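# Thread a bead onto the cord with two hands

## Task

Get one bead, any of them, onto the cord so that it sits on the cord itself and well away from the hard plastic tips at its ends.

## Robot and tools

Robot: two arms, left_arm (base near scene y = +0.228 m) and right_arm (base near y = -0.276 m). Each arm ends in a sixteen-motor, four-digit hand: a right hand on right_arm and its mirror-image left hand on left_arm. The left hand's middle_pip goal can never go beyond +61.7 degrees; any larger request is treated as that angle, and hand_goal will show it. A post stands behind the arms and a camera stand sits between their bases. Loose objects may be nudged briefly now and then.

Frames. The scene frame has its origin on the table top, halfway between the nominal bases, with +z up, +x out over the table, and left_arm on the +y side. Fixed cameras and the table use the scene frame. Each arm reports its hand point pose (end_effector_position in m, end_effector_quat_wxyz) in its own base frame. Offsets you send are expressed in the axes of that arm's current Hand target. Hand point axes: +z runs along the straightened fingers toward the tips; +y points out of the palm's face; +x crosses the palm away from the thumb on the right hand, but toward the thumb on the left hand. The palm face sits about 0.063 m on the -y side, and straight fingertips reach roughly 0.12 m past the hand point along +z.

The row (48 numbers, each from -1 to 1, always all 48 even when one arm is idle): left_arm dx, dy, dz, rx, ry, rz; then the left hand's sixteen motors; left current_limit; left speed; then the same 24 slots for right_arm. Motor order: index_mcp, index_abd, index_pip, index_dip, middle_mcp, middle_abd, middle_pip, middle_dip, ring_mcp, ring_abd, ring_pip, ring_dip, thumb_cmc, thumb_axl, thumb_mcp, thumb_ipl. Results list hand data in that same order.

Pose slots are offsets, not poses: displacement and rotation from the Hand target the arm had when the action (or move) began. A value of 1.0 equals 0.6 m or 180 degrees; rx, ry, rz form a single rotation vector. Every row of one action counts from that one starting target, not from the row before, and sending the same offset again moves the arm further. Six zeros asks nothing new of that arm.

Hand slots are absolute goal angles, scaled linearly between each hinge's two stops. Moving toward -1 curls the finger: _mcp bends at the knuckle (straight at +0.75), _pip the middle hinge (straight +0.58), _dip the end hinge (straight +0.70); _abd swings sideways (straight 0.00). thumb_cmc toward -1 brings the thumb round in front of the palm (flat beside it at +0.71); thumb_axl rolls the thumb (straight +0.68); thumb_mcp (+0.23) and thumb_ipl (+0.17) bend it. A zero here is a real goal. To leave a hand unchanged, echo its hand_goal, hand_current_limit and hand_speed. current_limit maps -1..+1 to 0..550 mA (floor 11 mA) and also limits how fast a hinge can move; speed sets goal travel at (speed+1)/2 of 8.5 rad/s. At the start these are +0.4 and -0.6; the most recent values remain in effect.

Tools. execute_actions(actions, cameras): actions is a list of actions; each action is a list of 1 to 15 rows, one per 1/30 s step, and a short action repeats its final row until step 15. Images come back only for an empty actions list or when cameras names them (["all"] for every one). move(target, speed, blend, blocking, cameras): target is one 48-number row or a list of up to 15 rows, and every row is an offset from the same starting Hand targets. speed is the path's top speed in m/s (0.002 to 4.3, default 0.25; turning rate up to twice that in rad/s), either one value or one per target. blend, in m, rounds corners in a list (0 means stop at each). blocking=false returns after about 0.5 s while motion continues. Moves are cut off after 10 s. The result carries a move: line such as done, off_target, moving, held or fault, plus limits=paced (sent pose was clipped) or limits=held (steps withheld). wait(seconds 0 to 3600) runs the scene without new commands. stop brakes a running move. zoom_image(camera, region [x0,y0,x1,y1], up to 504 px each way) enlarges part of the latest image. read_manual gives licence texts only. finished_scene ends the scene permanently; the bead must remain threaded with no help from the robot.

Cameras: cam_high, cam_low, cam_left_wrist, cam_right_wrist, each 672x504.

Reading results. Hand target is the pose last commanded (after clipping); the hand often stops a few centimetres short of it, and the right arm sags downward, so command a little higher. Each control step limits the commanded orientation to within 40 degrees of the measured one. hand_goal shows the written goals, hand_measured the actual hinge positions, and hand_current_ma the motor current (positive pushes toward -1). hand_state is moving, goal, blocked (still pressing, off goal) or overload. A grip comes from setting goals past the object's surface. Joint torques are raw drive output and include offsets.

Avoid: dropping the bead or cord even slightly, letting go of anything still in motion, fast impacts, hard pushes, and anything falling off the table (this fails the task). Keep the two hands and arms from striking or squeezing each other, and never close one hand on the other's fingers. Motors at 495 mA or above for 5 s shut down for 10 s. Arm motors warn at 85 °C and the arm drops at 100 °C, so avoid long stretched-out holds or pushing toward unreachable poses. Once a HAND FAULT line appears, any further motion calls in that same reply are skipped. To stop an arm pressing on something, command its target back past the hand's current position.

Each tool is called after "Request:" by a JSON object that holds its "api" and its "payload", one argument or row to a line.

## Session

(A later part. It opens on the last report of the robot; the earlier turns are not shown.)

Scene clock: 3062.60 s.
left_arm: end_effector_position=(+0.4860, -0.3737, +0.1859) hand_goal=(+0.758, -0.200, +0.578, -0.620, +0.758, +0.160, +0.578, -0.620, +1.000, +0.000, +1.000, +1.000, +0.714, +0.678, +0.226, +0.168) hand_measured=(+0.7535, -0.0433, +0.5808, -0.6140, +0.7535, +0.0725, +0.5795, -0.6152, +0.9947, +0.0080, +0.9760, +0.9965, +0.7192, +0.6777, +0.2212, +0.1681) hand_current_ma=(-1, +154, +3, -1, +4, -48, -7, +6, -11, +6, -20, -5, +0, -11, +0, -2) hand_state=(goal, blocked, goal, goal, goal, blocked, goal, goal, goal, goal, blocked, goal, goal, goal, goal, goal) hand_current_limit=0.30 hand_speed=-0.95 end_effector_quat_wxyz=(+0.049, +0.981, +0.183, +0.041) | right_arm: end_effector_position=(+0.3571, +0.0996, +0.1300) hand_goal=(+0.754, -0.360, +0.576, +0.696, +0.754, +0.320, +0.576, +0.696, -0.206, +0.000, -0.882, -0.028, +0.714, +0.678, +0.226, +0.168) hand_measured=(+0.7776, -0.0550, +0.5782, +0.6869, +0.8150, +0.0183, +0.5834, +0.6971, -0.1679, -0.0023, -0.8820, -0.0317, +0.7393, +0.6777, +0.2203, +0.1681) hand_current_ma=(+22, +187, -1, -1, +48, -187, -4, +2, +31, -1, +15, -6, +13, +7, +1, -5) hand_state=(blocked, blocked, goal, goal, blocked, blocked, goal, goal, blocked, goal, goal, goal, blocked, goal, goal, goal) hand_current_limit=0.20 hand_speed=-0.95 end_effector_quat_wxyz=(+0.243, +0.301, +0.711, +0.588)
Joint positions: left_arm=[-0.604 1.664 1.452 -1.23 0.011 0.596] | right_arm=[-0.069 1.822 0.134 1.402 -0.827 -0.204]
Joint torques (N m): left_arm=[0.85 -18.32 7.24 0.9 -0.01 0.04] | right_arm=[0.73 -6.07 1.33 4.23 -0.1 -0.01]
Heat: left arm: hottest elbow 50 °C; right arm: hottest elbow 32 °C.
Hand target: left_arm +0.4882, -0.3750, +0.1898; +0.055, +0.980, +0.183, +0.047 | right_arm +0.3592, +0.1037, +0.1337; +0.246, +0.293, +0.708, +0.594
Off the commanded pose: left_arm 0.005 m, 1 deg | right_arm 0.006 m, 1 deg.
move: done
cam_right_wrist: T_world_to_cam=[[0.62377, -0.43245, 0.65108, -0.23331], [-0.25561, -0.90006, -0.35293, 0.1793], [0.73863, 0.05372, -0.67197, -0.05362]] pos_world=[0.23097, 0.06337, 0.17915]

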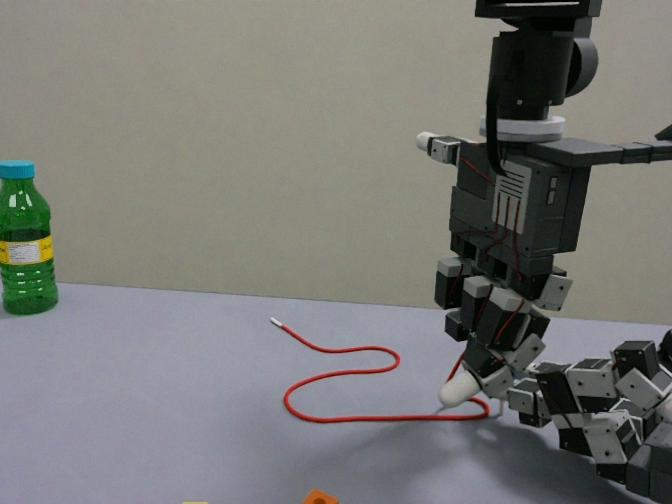

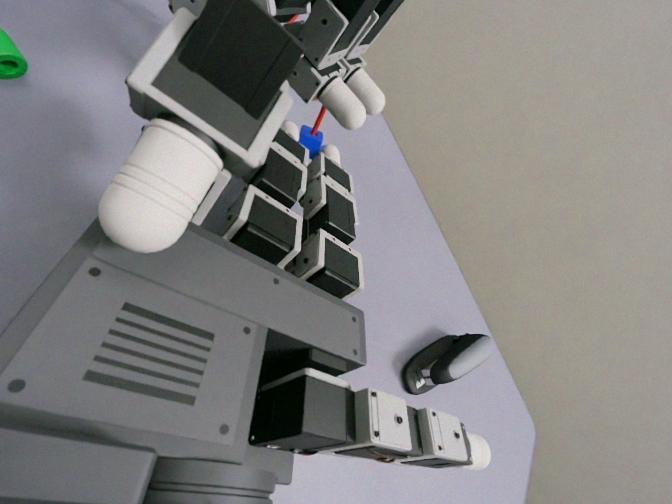

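Request:
{"api": "execute_actions", "payload": {
  "actions": [
    [[0,0,0,0,0,0, 0.757,0.03,0.577,-0.62, 0.757,0.0,0.577,-0.62, 1,0,1,1, 0.714,0.678,0.226,0.168, 0.3,-0.97, 0,0,0,0,0,0, 0.754,-0.36,0.576,0.696, 0.754,0.32,0.576,0.696, -0.207,0,-0.883,-0.029, 0.714,0.678,0.226,0.168, 0.2,-0.95]]
  ],
  "cameras": ["all"]
}}

Request:
{"api": "zoom_image", "payload": {
  "camera": "cam_low",
  "region": [440, 300, 600, 440]
}}

Request:
{"api": "zoom_image", "payload": {
  "camera": "cam_right_wrist",
  "region": [260, 60, 400, 180]
}}

Request:
{"api": "zoom_image", "payload": {
  "camera": "cam_high",
  "region": [230, 170, 400, 290]
}}

Scene clock: 3074.03 s.
left_arm: end_effector_position=(+0.4860, -0.3737, +0.1859) hand_goal=(+0.758, +0.030, +0.578, -0.620, +0.758, +0.000, +0.578, -0.620, +1.000, +0.000, +1.000, +1.000, +0.714, +0.678, +0.226, +0.168) hand_measured=(+0.7535, +0.0212, +0.5808, -0.6140, +0.7535, +0.0051, +0.5795, -0.6152, +0.9947, +0.0065, +0.9760, +0.9965, +0.7192, +0.6777, +0.2212, +0.1672) hand_current_ma=(+0, +4, +0, +1, +13, +2, -8, +4, -12, +3, -21, -7, -3, -7, +1, -2) hand_state=(goal, goal, goal, goal, goal, goal, goal, goal, goal, goal, blocked, goal, goal, goal, goal, goal) hand_current_limit=0.30 hand_speed=-0.97 end_effector_quat_wxyz=(+0.049, +0.981, +0.183, +0.041) | right_arm: end_effector_position=(+0.3571, +0.0996, +0.1300) hand_goal=(+0.754, -0.360, +0.576, +0.696, +0.754, +0.320, +0.576, +0.696, -0.206, +0.000, -0.882, -0.028, +0.714, +0.678, +0.226, +0.168) hand_measured=(+0.7776, -0.0550, +0.5782, +0.6869, +0.8150, +0.0197, +0.5834, +0.6971, -0.1679, -0.0023, -0.8820, -0.0317, +0.7393, +0.6777, +0.2203, +0.1672) hand_current_ma=(+19, +200, -5, +8, +57, -190, -3, +11, +27, +5, -3, -14, +9, +0, +7, +3) hand_state=(blocked, blocked, goal, goal, blocked, blocked, goal, goal, blocked, goal, goal, goal, blocked, goal, goal, goal) hand_current_limit=0.20 hand_speed=-0.95 end_effector_quat_wxyz=(+0.243, +0.301, +0.711, +0.588)
Joint positions: left_arm=[-0.604 1.664 1.452 -1.23 0.011 0.596] | right_arm=[-0.069 1.822 0.134 1.402 -0.827 -0.204]
Joint torques (N m): left_arm=[0.85 -18.32 7.23 0.98 -0.01 0.04] | right_arm=[0.67 -6.12 1.32 4.22 -0.1 -0.01]
Motor temperatures (°C): left_arm=[21 41 49 23 20 22] | right_arm=[21 21 31 25 24 23]
Heat: left arm: hottest elbow 49 °C; right arm: hottest elbow 31 °C.
Hand target: left_arm +0.4882, -0.3749, +0.1898; +0.055, +0.980, +0.183, +0.047 | right_arm +0.3592, +0.1037, +0.1337; +0.246, +0.293, +0.708, +0.594
Off the commanded pose: left_arm 0.005 m, 1 deg | right_arm 0.006 m, 1 deg.
Step readings (end_effector_position of left_arm | right_arm):
0: (+0.4860, -0.3737, +0.1859) | (+0.3571, +0.0996, +0.1300)
1: (+0.4860, -0.3737, +0.1859) | (+0.3571, +0.0996, +0.1300)
2: (+0.4860, -0.3737, +0.1859) | (+0.3571, +0.0996, +0.1300)
4: (+0.4860, -0.3737, +0.1859) | (+0.3571, +0.0996, +0.1300)
8: (+0.4860, -0.3737, +0.1859) | (+0.3571, +0.0996, +0.1300)
15: (+0.4860, -0.3737, +0.1859) | (+0.3571, +0.0996, +0.1300)
cam_left_wrist: T_world_to_cam=[[-0.92803, 0.34108, -0.14973, 0.5809], [0.14976, 0.70968, 0.68842, 0.0172], [0.34107, 0.61645, -0.70969, 0.32215]] pos_world=[0.42664, -0.40893, 0.30376]
cam_right_wrist: T_world_to_cam=[[0.62377, -0.43245, 0.65108, -0.23331], [-0.25561, -0.90006, -0.35293, 0.1793], [0.73863, 0.05372, -0.67197, -0.05362]] pos_world=[0.23097, 0.06337, 0.17915]

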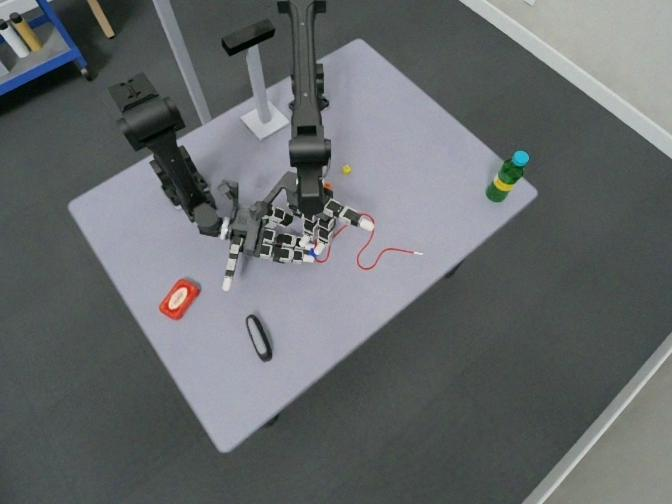

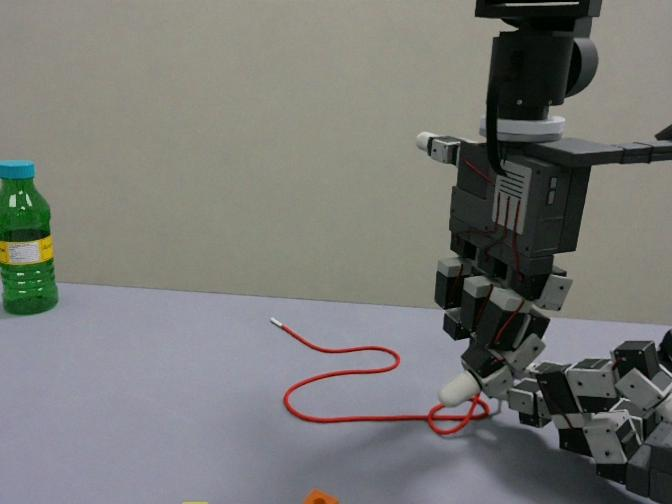

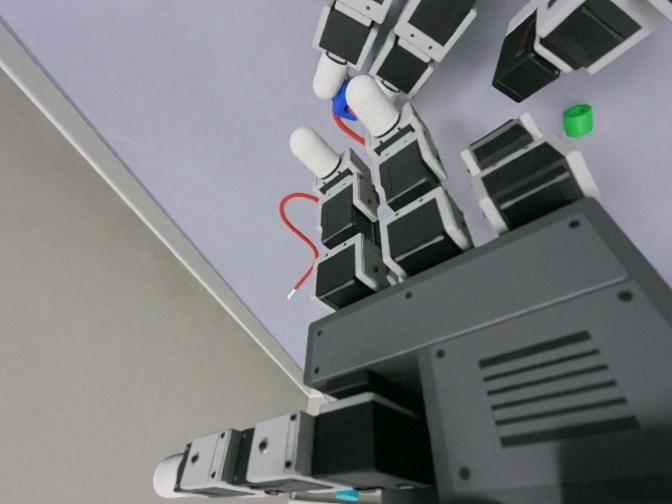

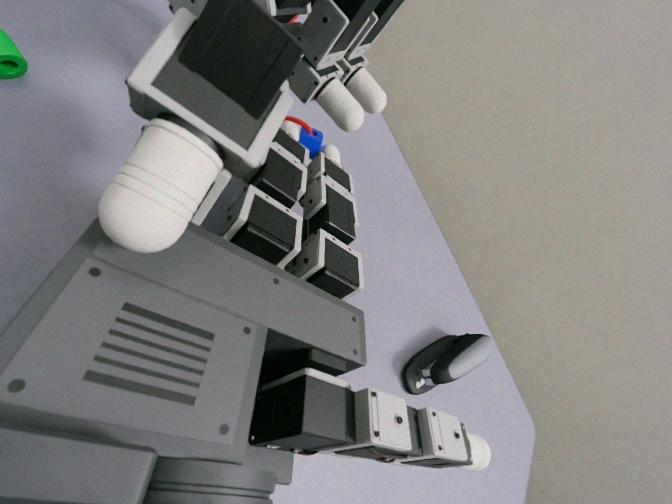

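Scaled by 3.150 from the camera's image (finer frame: 960x720).

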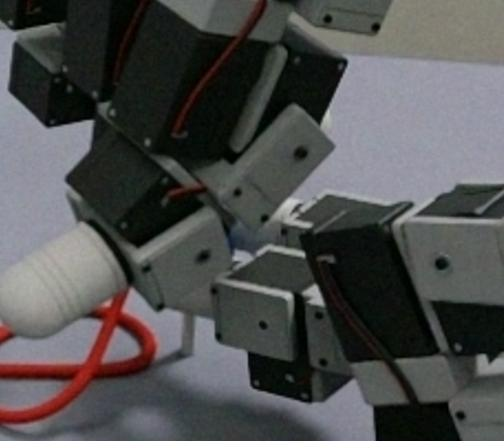

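Scaled by 3.600 from the camera's image (finer frame: 960x720).

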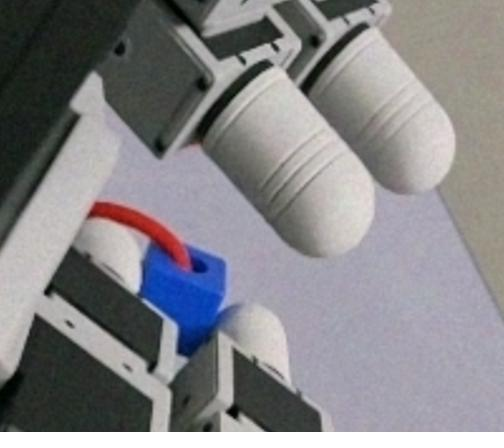

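Scaled by 2.965 from the camera's image (finer frame: 960x720).

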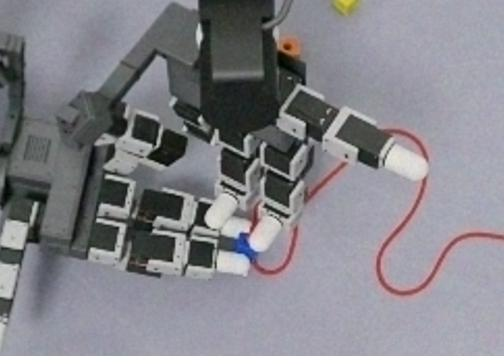

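Request:
{"api": "move", "payload": {
  "target": [
    [0.0024,0.0042,-0.033,0,0,0, 0.757,0.03,0.577,-0.62, 0.757,0.0,0.577,-0.62, 1,0,1,1, 0.714,0.678,0.226,0.168, 0.3,-0.97, 0,0,0,0,0,0, 0.754,-0.36,0.576,0.696, 0.754,0.32,0.576,0.696, -0.207,0,-0.883,-0.029, 0.714,0.678,0.226,0.168, 0.2,-0.95],
    [0.0144,0.025,-0.1974,0,0,0, 0.757,0.03,0.577,-0.62, 0.757,0.0,0.577,-0.62, 1,0,1,1, 0.714,0.678,0.226,0.168, 0.3,-0.97, 0,0,0,0,0,0, 0.754,-0.36,0.576,0.696, 0.754,0.32,0.576,0.696, -0.207,0,-0.883,-0.029, 0.714,0.678,0.226,0.168, 0.2,-0.95],
    [0.243,-0.33,-0.225,0,0,0, 0.757,0.03,0.577,-0.62, 0.757,0.0,0.577,-0.62, 1,0,1,1, 0.714,0.678,0.226,0.168, 0.3,-0.97, 0,0,0,0,0,0, 0.754,-0.36,0.576,0.696, 0.754,0.32,0.576,0.696, -0.207,0,-0.883,-0.029, 0.714,0.678,0.226,0.168, 0.2,-0.95]
  ],
  "speed": [0.04,0.1,0.12],
  "blend": 0.01,
  "cameras": ["all"]
}}

Request:
{"api": "zoom_image", "payload": {
  "camera": "cam_low",
  "region": [400, 300, 600, 460]
}}

Request:
{"api": "zoom_image", "payload": {
  "camera": "cam_right_wrist",
  "region": [260, 60, 400, 180]
}}

Request:
{"api": "zoom_image", "payload": {
  "camera": "cam_high",
  "region": [230, 170, 400, 290]
}}

Scene clock: 3191.53 s.
left_arm: end_effector_position=(+0.5410, -0.1263, +0.2957) hand_goal=(+0.758, +0.030, +0.578, -0.620, +0.758, +0.000, +0.578, -0.620, +1.000, +0.000, +1.000, +1.000, +0.714, +0.678, +0.226, +0.168) hand_measured=(+0.7535, +0.0227, +0.5795, -0.6140, +0.7547, +0.0036, +0.5821, -0.6165, +0.9947, +0.0065, +0.9760, +0.9965, +0.7192, +0.6777, +0.2222, +0.1681) hand_current_ma=(-2, -3, +0, -3, +10, -1, -8, +4, -8, +3, -15, -2, -1, -7, +5, -6) hand_state=(goal, goal, goal, goal, goal, goal, goal, goal, goal, goal, blocked, goal, goal, goal, goal, goal) hand_current_limit=0.30 hand_speed=-0.97 end_effector_quat_wxyz=(+0.052, +0.980, +0.187, +0.038) | right_arm: end_effector_position=(+0.3571, +0.0996, +0.1300) hand_goal=(+0.754, -0.360, +0.576, +0.696, +0.754, +0.320, +0.576, +0.696, -0.206, +0.000, -0.882, -0.028, +0.714, +0.678, +0.226, +0.168) hand_measured=(+0.7776, -0.0550, +0.5782, +0.6869, +0.8150, +0.0197, +0.5834, +0.6971, -0.1679, -0.0023, -0.8820, -0.0317, +0.7406, +0.6777, +0.2203, +0.1681) hand_current_ma=(+21, +197, -4, +7, +48, -192, -1, +3, +28, +10, +1, -11, +7, +2, +6, +4) hand_state=(blocked, blocked, goal, goal, blocked, blocked, goal, goal, blocked, goal, goal, goal, blocked, goal, goal, goal) hand_current_limit=0.20 hand_speed=-0.95 end_effector_quat_wxyz=(+0.243, +0.301, +0.711, +0.588)
Joint positions: left_arm=[-0.086 1.56 1.614 -1.523 0.078 1.103] | right_arm=[-0.069 1.822 0.134 1.402 -0.827 -0.204]
Joint torques (N m): left_arm=[0.91 -17.55 8.28 -0.02 0.22 0.12] | right_arm=[0.79 -6.07 1.33 4.22 -0.11 -0.01]
Heat: left arm: hottest elbow 49 °C; right arm: hottest elbow 29 °C.
Hand target: left_arm +0.5384, -0.1260, +0.3090; +0.055, +0.980, +0.183, +0.047 | right_arm +0.3592, +0.1037, +0.1337; +0.246, +0.293, +0.708, +0.594
Off the commanded pose: left_arm 0.013 m, 1 deg | right_arm 0.006 m, 1 deg.
move: off_target (left_arm)
cam_left_wrist: T_world_to_cam=[[-0.93147, 0.33306, -0.14641, 0.56393], [0.14817, 0.71483, 0.68342, -0.23924], [0.33228, 0.61489, -0.71519, 0.23502]] pos_world=[0.48264, -0.16132, 0.41416]
cam_right_wrist: T_world_to_cam=[[0.62377, -0.43245, 0.65108, -0.23331], [-0.25561, -0.90006, -0.35293, 0.1793], [0.73863, 0.05372, -0.67197, -0.05362]] pos_world=[0.23097, 0.06337, 0.17915]

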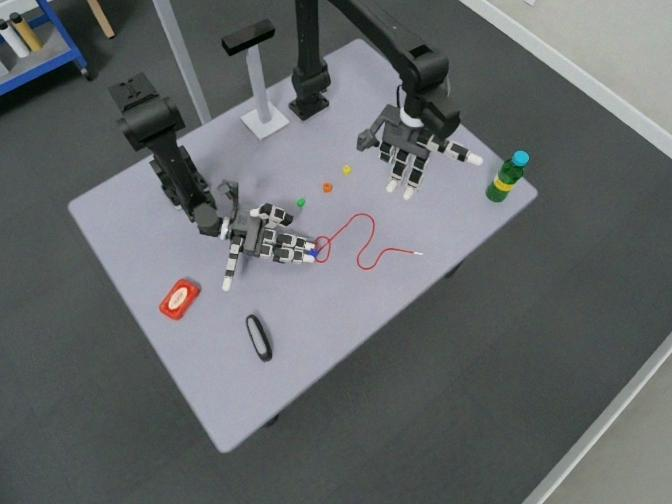

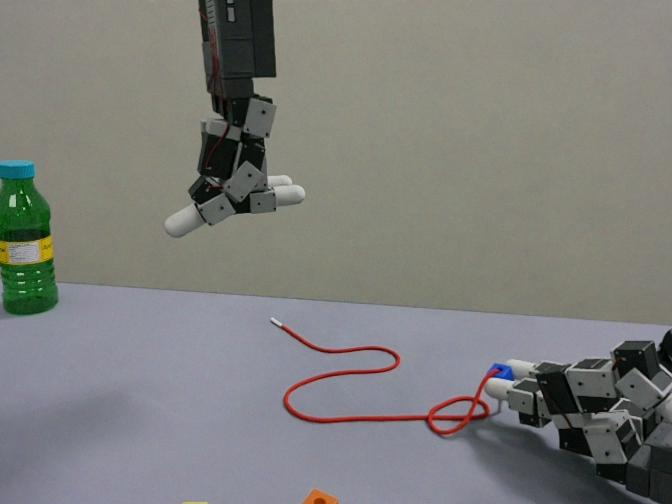

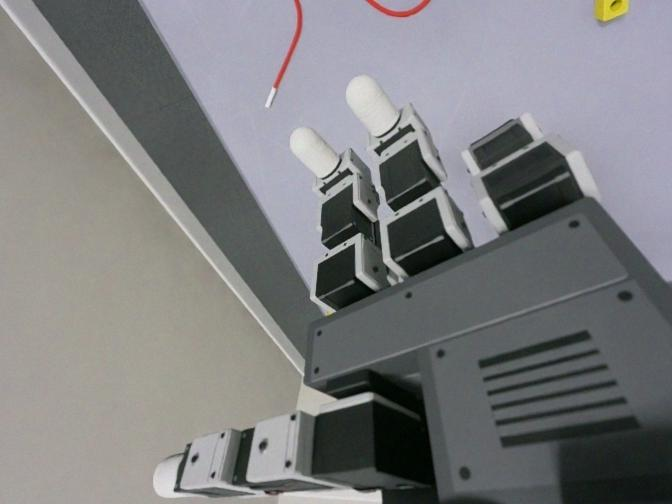

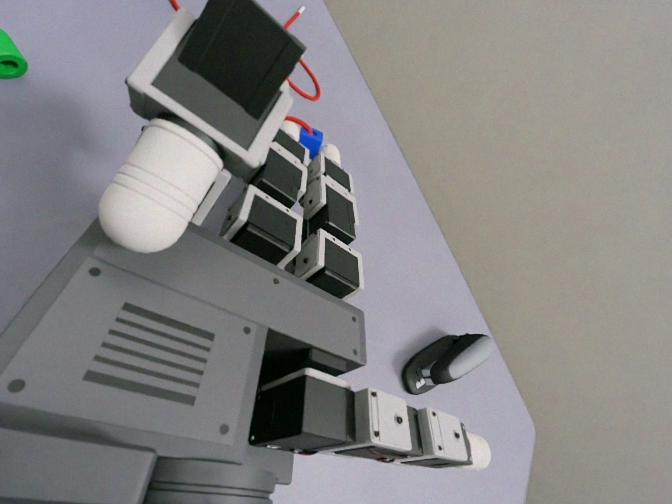

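Scaled by 2.520 from the camera's image (finer frame: 960x720).

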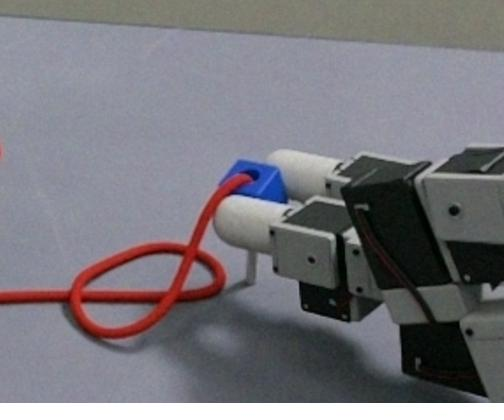

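Scaled by 3.600 from the camera's image (finer frame: 960x720).

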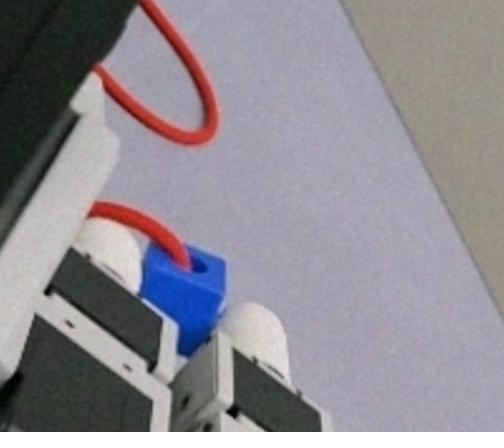

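Scaled by 2.965 from the camera's image (finer frame: 960x720).

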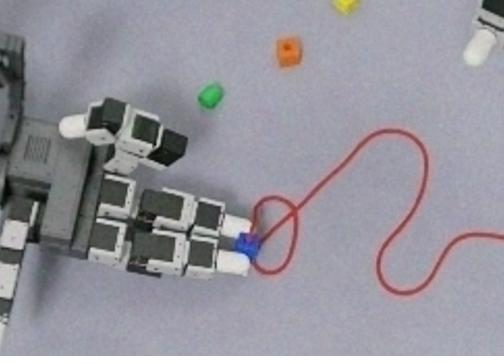

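Request:
{"api": "move", "payload": {
  "target": [0,0,0,0,0,0, 0.757,0.03,0.577,-0.62, 0.757,0.0,0.577,-0.62, 1,0,1,1, 0.714,0.678,0.226,0.168, 0.3,-0.97, -0.0073,0.0845,0.0757,0.1663,0.013,-0.013, 0.754,-0.36,0.576,0.696, 0.754,0.32,0.576,0.696, -0.207,0,-0.883,-0.029, 0.714,0.678,0.226,0.168, 0.2,-0.95],
  "speed": 0.08,
  "cameras": ["all"]
}}

Request:
{"api": "zoom_image", "payload": {
  "camera": "cam_low",
  "region": [400, 300, 600, 460]
}}

Request:
{"api": "zoom_image", "payload": {
  "camera": "cam_right_wrist",
  "region": [260, 60, 400, 180]
}}

Scene clock: 3218.53 s.
left_arm: end_effector_position=(+0.5409, -0.1263, +0.2957) hand_goal=(+0.758, +0.030, +0.578, -0.620, +0.758, +0.000, +0.578, -0.620, +1.000, +0.000, +1.000, +1.000, +0.714, +0.678, +0.226, +0.168) hand_measured=(+0.7535, +0.0212, +0.5808, -0.6140, +0.7547, +0.0036, +0.5821, -0.6165, +0.9935, +0.0065, +0.9760, +0.9965, +0.7180, +0.6767, +0.2212, +0.1672) hand_current_ma=(-1, -2, +0, -5, +6, +3, -12, +5, -7, +1, -21, -1, -2, -5, +2, -5) hand_state=(goal, goal, goal, goal, goal, goal, goal, goal, goal, goal, blocked, goal, goal, goal, goal, goal) hand_current_limit=0.30 hand_speed=-0.97 end_effector_quat_wxyz=(+0.052, +0.980, +0.187, +0.038) | right_arm: end_effector_position=(+0.3876, +0.1313, +0.1513) hand_goal=(+0.754, -0.360, +0.576, +0.696, +0.754, +0.320, +0.576, +0.696, -0.206, +0.000, -0.882, -0.028, +0.714, +0.678, +0.226, +0.168) hand_measured=(+0.7667, -0.0579, +0.5667, +0.6869, +0.8150, +0.0227, +0.5834, +0.6971, -0.1679, -0.0023, -0.8807, -0.0317, +0.7393, +0.6767, +0.2203, +0.1672) hand_current_ma=(+9, +182, -8, +2, +54, -184, -1, +9, +33, +9, +4, +0, +11, -4, +1, -3) hand_state=(goal, blocked, goal, goal, blocked, blocked, goal, goal, blocked, goal, goal, goal, blocked, goal, goal, goal) hand_current_limit=0.20 hand_speed=-0.95 end_effector_quat_wxyz=(+0.141, +0.339, +0.847, +0.385)
Joint positions: left_arm=[-0.086 1.56 1.614 -1.523 0.078 1.104] | right_arm=[0.043 1.06 0.406 -0.249 -0.563 -0.567]
Joint torques (N m): left_arm=[0.91 -17.61 8.29 -0.02 0.22 0.12] | right_arm=[0.73 -4.78 12.49 1.98 -0.36 -0.2]
Heat: left arm: hottest elbow 52 °C; right arm: hottest elbow 30 °C.
Hand target: left_arm +0.5384, -0.1260, +0.3090; +0.055, +0.980, +0.183, +0.047 | right_arm +0.4001, +0.1385, +0.1758; +0.160, +0.320, +0.848, +0.392
Off the commanded pose: left_arm 0.013 m, 1 deg | right_arm 0.028 m, 3 deg.
move: off_target (right_arm)
cam_left_wrist: T_world_to_cam=[[-0.9312, 0.33379, -0.14643, 0.56384], [0.14868, 0.71465, 0.6835, -0.23954], [0.33279, 0.61471, -0.71511, 0.23475]] pos_world=[0.48254, -0.16132, 0.41416]
cam_right_wrist: T_world_to_cam=[[0.85968, -0.17836, 0.47868, -0.35129], [-0.25723, -0.96074, 0.10401, 0.16267], [0.44133, -0.21254, -0.87181, 0.11677]] pos_world=[0.29231, 0.11845, 0.25304]

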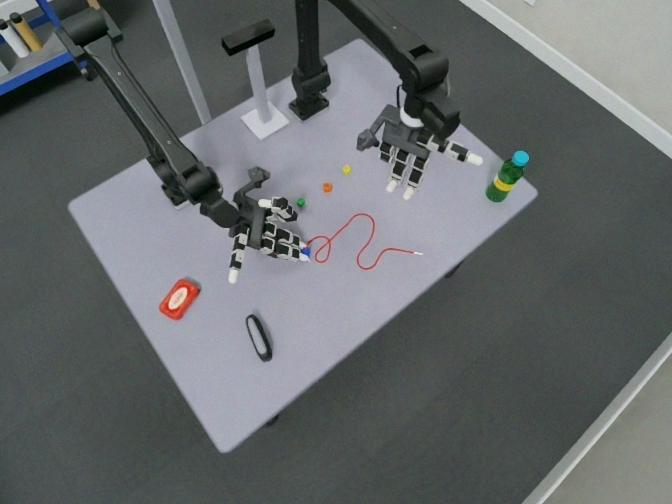

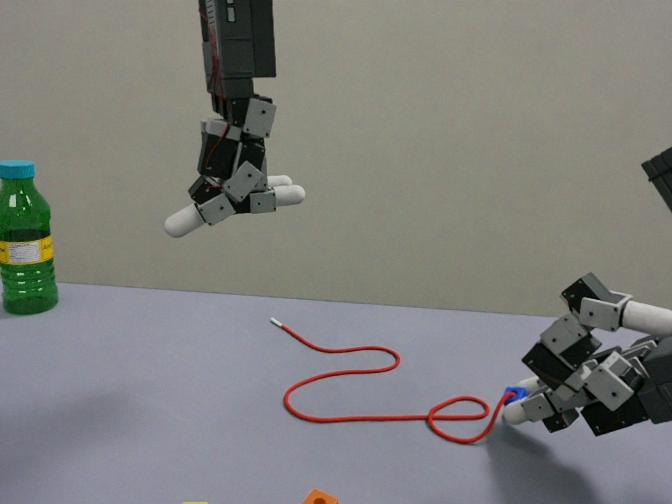

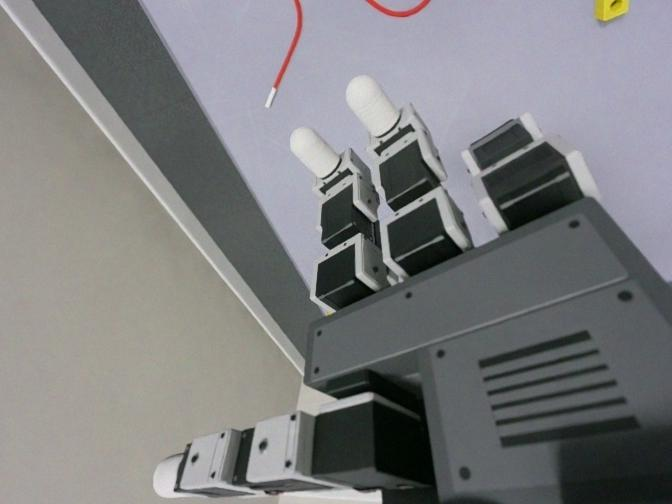

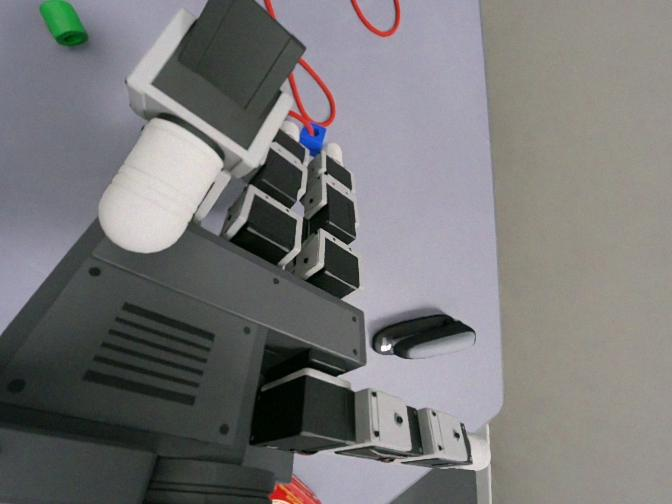

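Scaled by 2.520 from the camera's image (finer frame: 960x720).

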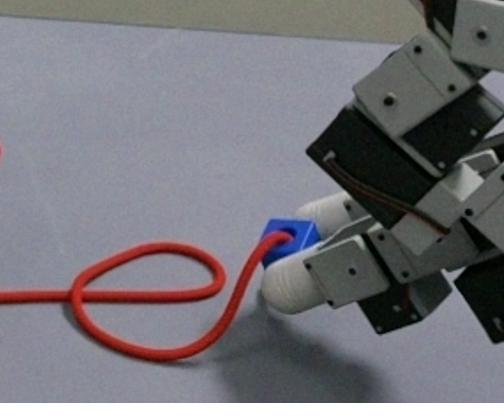

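Scaled by 3.600 from the camera's image (finer frame: 960x720).

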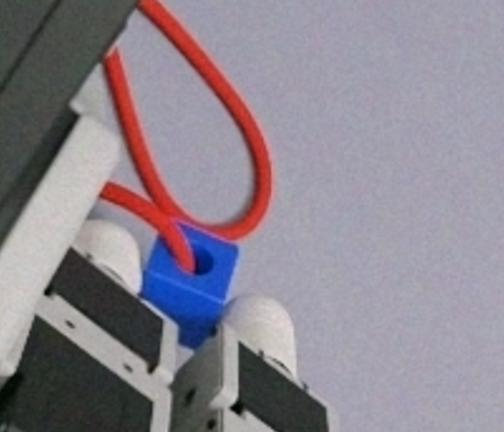

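Request:
{"api": "move", "payload": {
  "target": [0,0,0,0,0,0, 0.757,0.03,0.577,-0.62, 0.757,0.0,0.577,-0.62, 1,0,1,1, 0.714,0.678,0.226,0.168, 0.3,-0.97, -0.0057,0.094,0.0582,0.1663,0.013,-0.013, 0.754,-0.36,0.576,0.696, 0.754,0.32,0.576,0.696, -0.207,0,-0.883,-0.029, 0.714,0.678,0.226,0.168, 0.2,-0.95],
  "speed": 0.08,
  "cameras": ["cam_low","cam_right_wrist"]
}}

Request:
{"api": "zoom_image", "payload": {
  "camera": "cam_low",
  "region": [400, 300, 600, 460]
}}

Request:
{"api": "zoom_image", "payload": {
  "camera": "cam_right_wrist",
  "region": [260, 60, 400, 180]
}}

Scene clock: 3239.77 s.
left_arm: end_effector_position=(+0.5409, -0.1263, +0.2957) hand_goal=(+0.758, +0.030, +0.578, -0.620, +0.758, +0.000, +0.578, -0.620, +1.000, +0.000, +1.000, +1.000, +0.714, +0.678, +0.226, +0.168) hand_measured=(+0.7535, +0.0212, +0.5808, -0.6152, +0.7535, +0.0036, +0.5834, -0.6152, +0.9947, +0.0065, +0.9760, +0.9952, +0.7180, +0.6777, +0.2222, +0.1672) hand_current_ma=(-5, -1, -1, -3, +4, +6, -5, +3, -15, +3, -19, -6, -4, -11, +3, -3) hand_state=(goal, goal, goal, goal, goal, goal, goal, goal, goal, goal, blocked, goal, goal, goal, goal, goal) hand_current_limit=0.30 hand_speed=-0.97 end_effector_quat_wxyz=(+0.052, +0.980, +0.187, +0.038) | right_arm: end_effector_position=(+0.4322, +0.1737, +0.1778) hand_goal=(+0.754, -0.360, +0.576, +0.696, +0.754, +0.320, +0.576, +0.696, -0.206, +0.000, -0.882, -0.028, +0.714, +0.678, +0.226, +0.168) hand_measured=(+0.7523, -0.0565, +0.5654, +0.6869, +0.8138, +0.0256, +0.5821, +0.6971, -0.1679, -0.0023, -0.8807, -0.0317, +0.7393, +0.6777, +0.2203, +0.1672) hand_current_ma=(+6, +190, +4, +5, +49, -172, -7, +8, +37, +0, +0, -6, +6, +4, +6, -2) hand_state=(goal, blocked, goal, goal, blocked, blocked, goal, goal, blocked, goal, goal, goal, blocked, goal, goal, goal) hand_current_limit=0.20 hand_speed=-0.95 end_effector_quat_wxyz=(+0.051, +0.334, +0.928, +0.156)
Joint positions: left_arm=[-0.086 1.56 1.614 -1.523 0.078 1.104] | right_arm=[0.246 1.227 0.896 -0.976 -0.201 -0.606]
Joint torques (N m): left_arm=[0.97 -17.55 8.31 -0.02 0.22 0.13] | right_arm=[0.56 -6.59 13.61 1.1 -0.1 -0.09]
Motor temperatures (°C): left_arm=[20 37 52 23 20 22] | right_arm=[21 21 38 25 24 23]
Heat: left arm: hottest elbow 52 °C; right arm: hottest elbow 38 °C.
Hand target: left_arm +0.5384, -0.1260, +0.3090; +0.055, +0.980, +0.183, +0.047 | right_arm +0.4444, +0.1834, +0.1967; +0.062, +0.325, +0.930, +0.163
Off the commanded pose: left_arm 0.013 m, 1 deg | right_arm 0.024 m, 2 deg.
move: off_target (right_arm)
cam_right_wrist: T_world_to_cam=[[0.97971, 0.02207, 0.19922, -0.43169], [-0.08796, -0.84576, 0.52627, 0.04379], [0.1801, -0.53311, -0.82665, 0.28992]] pos_world=[0.37456, 0.20112, 0.30261]

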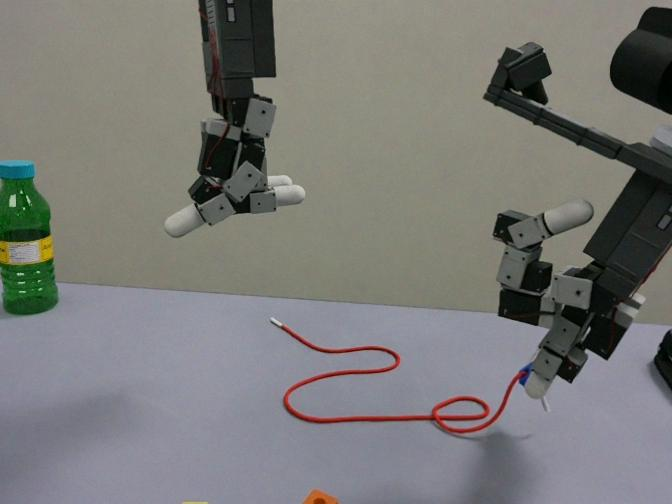

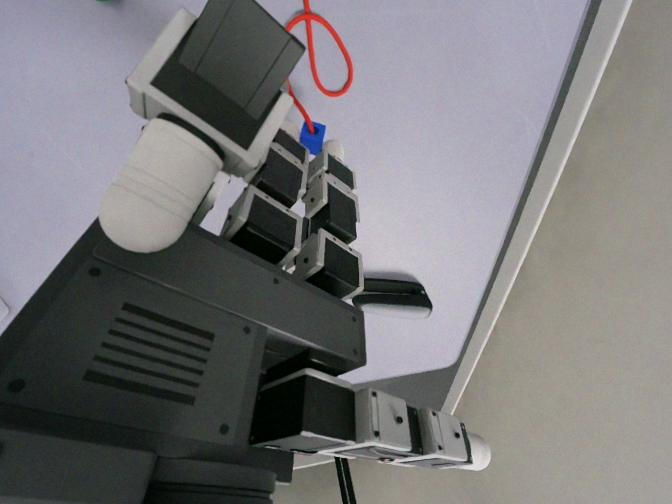

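Scaled by 2.520 from the camera's image (finer frame: 960x720).

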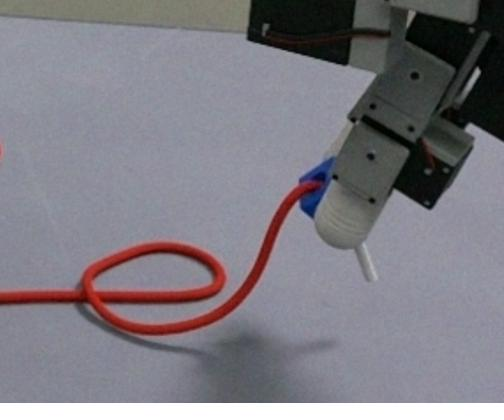

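Scaled by 3.600 from the camera's image (finer frame: 960x720).

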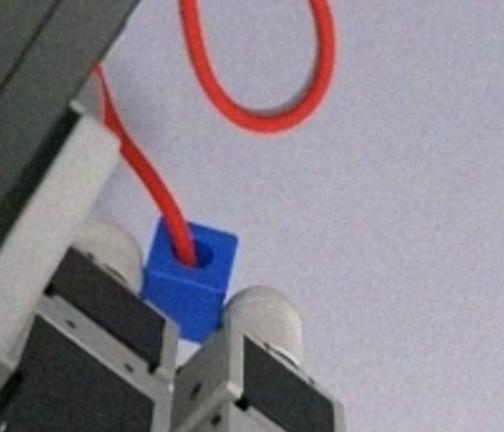

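Request:
{"api": "move", "payload": {
  "target": [0,0,0,0,0,0, 0.757,0.03,0.577,-0.62, 0.757,0.0,0.577,-0.62, 1,0,1,1, 0.714,0.678,0.226,0.168, 0.3,-0.97, -0.0053,0.0523,0.118,0.1663,0.013,-0.013, 0.754,-0.36,0.576,0.696, 0.754,0.32,0.576,0.696, -0.207,0,-0.883,-0.029, 0.714,0.678,0.226,0.168, 0.2,-0.95],
  "speed": 0.08,
  "cameras": ["cam_low","cam_right_wrist"]
}}

Request:
{"api": "zoom_image", "payload": {
  "camera": "cam_low",
  "region": [400, 300, 600, 460]
}}

Request:
{"api": "zoom_image", "payload": {
  "camera": "cam_right_wrist",
  "region": [260, 60, 400, 180]
}}

Scene clock: 3258.20 s.
left_arm: end_effector_position=(+0.5409, -0.1263, +0.2957) hand_goal=(+0.758, +0.030, +0.578, -0.620, +0.758, +0.000, +0.578, -0.620, +1.000, +0.000, +1.000, +1.000, +0.714, +0.678, +0.226, +0.168) hand_measured=(+0.7535, +0.0227, +0.5808, -0.6140, +0.7535, +0.0036, +0.5821, -0.6152, +0.9935, +0.0065, +0.9760, +0.9965, +0.7180, +0.6777, +0.2212, +0.1672) hand_current_ma=(-2, -2, +1, -2, +7, +2, -11, +5, -9, +4, -18, -7, -1, -7, +1, +2) hand_state=(goal, goal, goal, goal, goal, goal, goal, goal, goal, goal, blocked, goal, goal, goal, goal, goal) hand_current_limit=0.30 hand_speed=-0.97 end_effector_quat_wxyz=(+0.052, +0.980, +0.187, +0.038) | right_arm: end_effector_position=(+0.4698, +0.2124, +0.1279) hand_goal=(+0.754, -0.360, +0.576, +0.696, +0.754, +0.320, +0.576, +0.696, -0.206, +0.000, -0.882, -0.028, +0.714, +0.678, +0.226, +0.168) hand_measured=(+0.7306, -0.0579, +0.5654, +0.6869, +0.7824, +0.0256, +0.5834, +0.6971, -0.1679, -0.0037, -0.8691, -0.0317, +0.7142, +0.6767, +0.2203, +0.1681) hand_current_ma=(-13, +193, -4, +8, +18, -185, -10, +2, +31, -1, +3, -9, -11, +1, +12, -4) hand_state=(blocked, blocked, goal, goal, blocked, blocked, goal, goal, blocked, goal, goal, goal, goal, goal, goal, goal) hand_current_limit=0.20 hand_speed=-0.95 end_effector_quat_wxyz=(-0.050, +0.308, +0.946, -0.083)
Joint positions: left_arm=[-0.086 1.56 1.614 -1.523 0.078 1.104] | right_arm=[0.4 1.635 1.326 -1.446 0.06 -0.536]
Joint torques (N m): left_arm=[0.91 -17.61 8.29 -0.02 0.22 0.12] | right_arm=[0.62 -12.51 12.27 -0.17 0.2 0.05]
Heat: left arm: hottest elbow 53 °C; right arm: hottest elbow 41 °C.
Hand target: left_arm +0.5384, -0.1260, +0.3090; +0.055, +0.980, +0.183, +0.047 | right_arm +0.4808, +0.2230, +0.1409; -0.039, +0.308, +0.947, -0.078
Off the commanded pose: left_arm 0.013 m, 1 deg | right_arm 0.020 m, 1 deg.
move: off_target (right_arm)
cam_right_wrist: T_world_to_cam=[[0.98052, 0.09653, -0.17104, -0.42827], [0.19509, -0.57917, 0.79152, -0.11737], [-0.02265, -0.80947, -0.58672, 0.38563]] pos_world=[0.45156, 0.28552, 0.24591]

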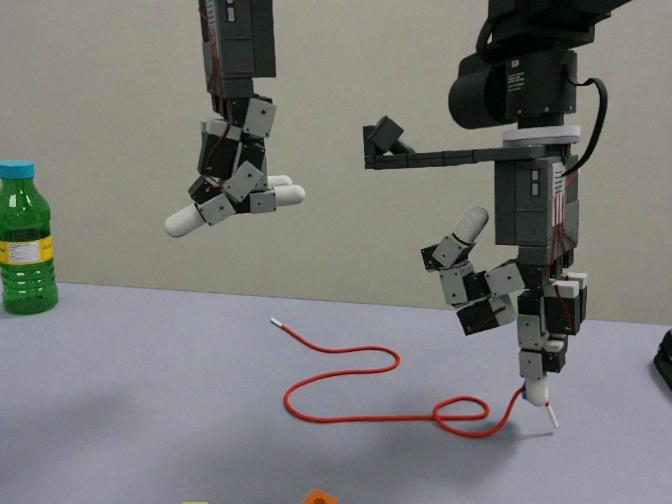

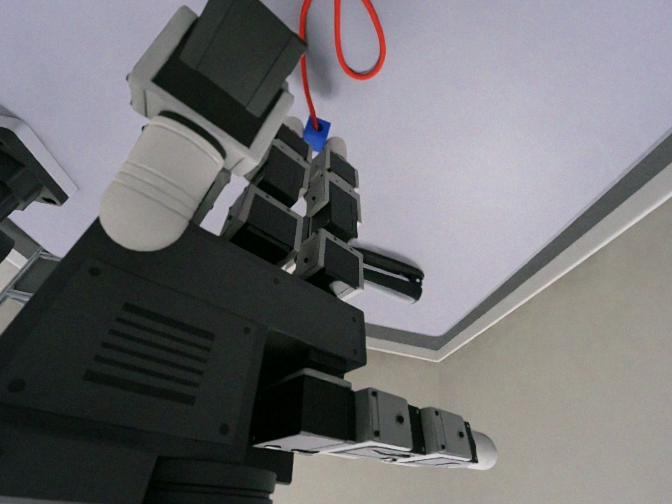

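Scaled by 2.520 from the camera's image (finer frame: 960x720).

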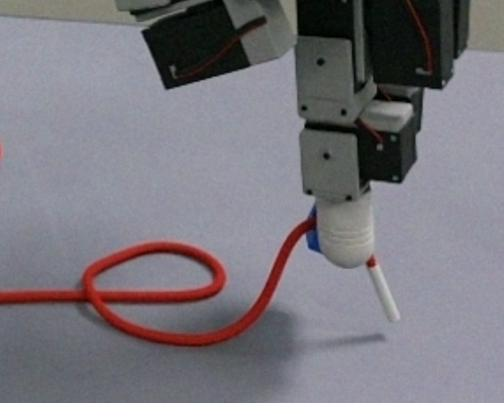

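Scaled by 3.600 from the camera's image (finer frame: 960x720).

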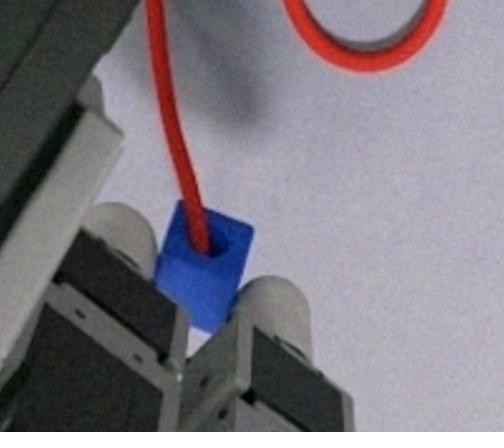

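Request:
{"api": "move", "payload": {
  "target": [0,0,0,0,0,0, 0.757,0.03,0.577,-0.62, 0.757,0.0,0.577,-0.62, 1,0,1,1, 0.714,0.678,0.226,0.168, 0.3,-0.97, -0.0006,0.004,0.0229,0,0,0, 0.754,-0.36,0.576,0.696, 0.754,0.32,0.576,0.696, -0.207,0,-0.883,-0.029, 0.714,0.678,0.226,0.168, 0.2,-0.95],
  "speed": 0.02,
  "cameras": ["cam_low","cam_right_wrist"]
}}

Request:
{"api": "zoom_image", "payload": {
  "camera": "cam_low",
  "region": [460, 340, 600, 460]
}}

Request:
{"api": "zoom_image", "payload": {
  "camera": "cam_right_wrist",
  "region": [260, 60, 400, 180]
}}

Scene clock: 3281.70 s.
left_arm: end_effector_position=(+0.5409, -0.1263, +0.2957) hand_goal=(+0.758, +0.030, +0.578, -0.620, +0.758, +0.000, +0.578, -0.620, +1.000, +0.000, +1.000, +1.000, +0.714, +0.678, +0.226, +0.168) hand_measured=(+0.7535, +0.0212, +0.5808, -0.6140, +0.7547, +0.0036, +0.5821, -0.6165, +0.9947, +0.0065, +0.9760, +0.9965, +0.7192, +0.6777, +0.2212, +0.1681) hand_current_ma=(+2, +0, -4, +1, +10, +7, -4, +4, -12, +0, -21, -6, -4, -10, -1, -3) hand_state=(goal, goal, goal, goal, goal, goal, goal, goal, goal, goal, blocked, goal, goal, goal, goal, goal) hand_current_limit=0.30 hand_speed=-0.97 end_effector_quat_wxyz=(+0.052, +0.980, +0.187, +0.038) | right_arm: end_effector_position=(+0.4719, +0.2132, +0.1234) hand_goal=(+0.754, -0.360, +0.576, +0.696, +0.754, +0.320, +0.576, +0.696, -0.206, +0.000, -0.882, -0.028, +0.714, +0.678, +0.226, +0.168) hand_measured=(+0.7306, -0.0565, +0.5654, +0.6869, +0.7812, +0.0256, +0.5834, +0.6971, -0.1679, -0.0023, -0.8691, -0.0317, +0.7142, +0.6777, +0.2203, +0.1672) hand_current_ma=(-18, +189, +2, +2, +19, -184, -7, +4, +34, -3, +0, -2, -3, +7, +6, -1) hand_state=(blocked, blocked, goal, goal, blocked, blocked, goal, goal, blocked, goal, goal, goal, goal, goal, goal, goal) hand_current_limit=0.20 hand_speed=-0.95 end_effector_quat_wxyz=(-0.050, +0.308, +0.946, -0.084)
Joint positions: left_arm=[-0.086 1.56 1.614 -1.523 0.078 1.104] | right_arm=[0.4 1.645 1.326 -1.438 0.06 -0.535]
Joint torques (N m): left_arm=[0.97 -17.61 8.29 -0.02 0.22 0.12] | right_arm=[0.62 -12.45 10.3 0.96 0.2 0.06]
Motor temperatures (°C): left_arm=[20 36 53 23 20 22] | right_arm=[21 22 47 24 24 23]
Heat: left arm: hottest elbow 53 °C; right arm: hottest elbow 47 °C.
Hand target: left_arm +0.5384, -0.1260, +0.3090; +0.055, +0.980, +0.183, +0.047 | right_arm +0.4808, +0.2231, +0.1270; -0.039, +0.308, +0.947, -0.078
Off the commanded pose: left_arm 0.013 m, 1 deg | right_arm 0.014 m, 1 deg.
move: off_target (right_arm)
cam_right_wrist: T_world_to_cam=[[0.9804, 0.09603, -0.17201, -0.43094], [0.19559, -0.57887, 0.79162, -0.11409], [-0.02355, -0.80975, -0.58631, 0.38429]] pos_world=[0.45386, 0.28652, 0.2415]

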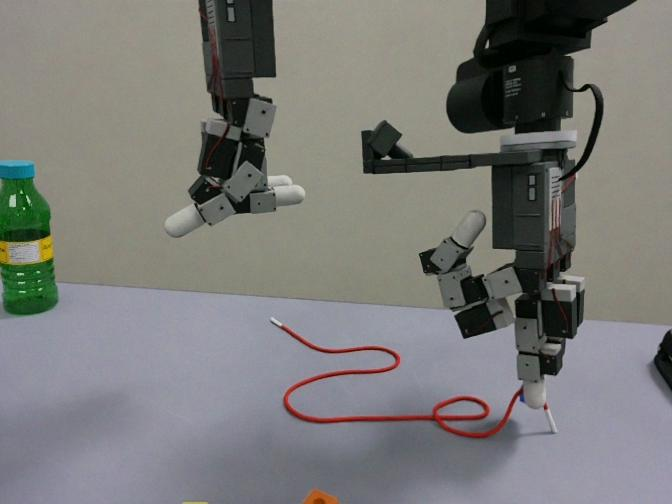

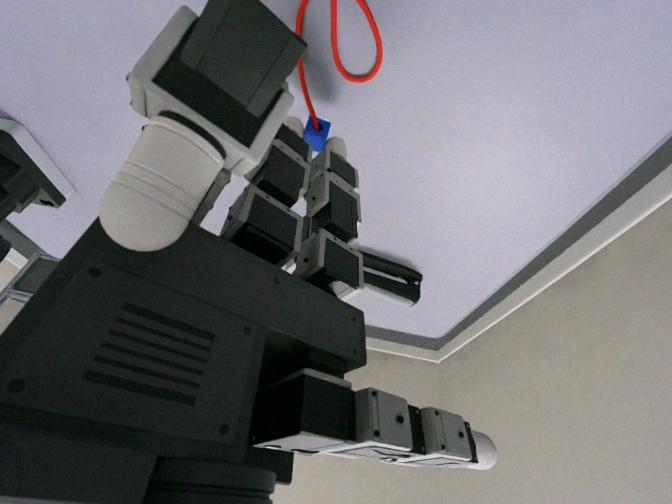

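Scaled by 3.600 from the camera's image (finer frame: 960x720).

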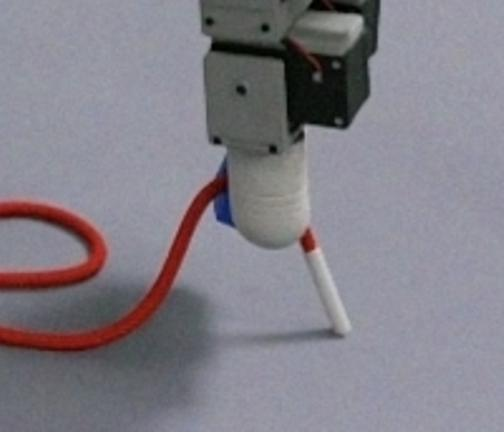

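Scaled by 3.600 from the camera's image (finer frame: 960x720).

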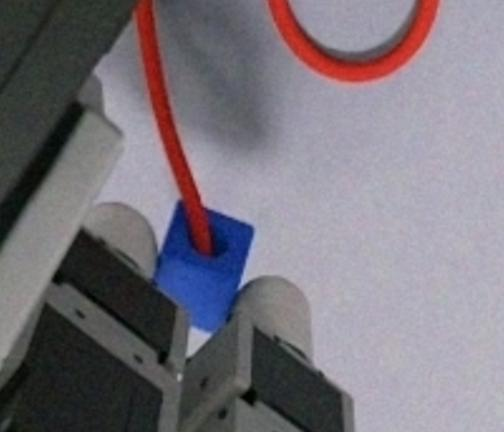

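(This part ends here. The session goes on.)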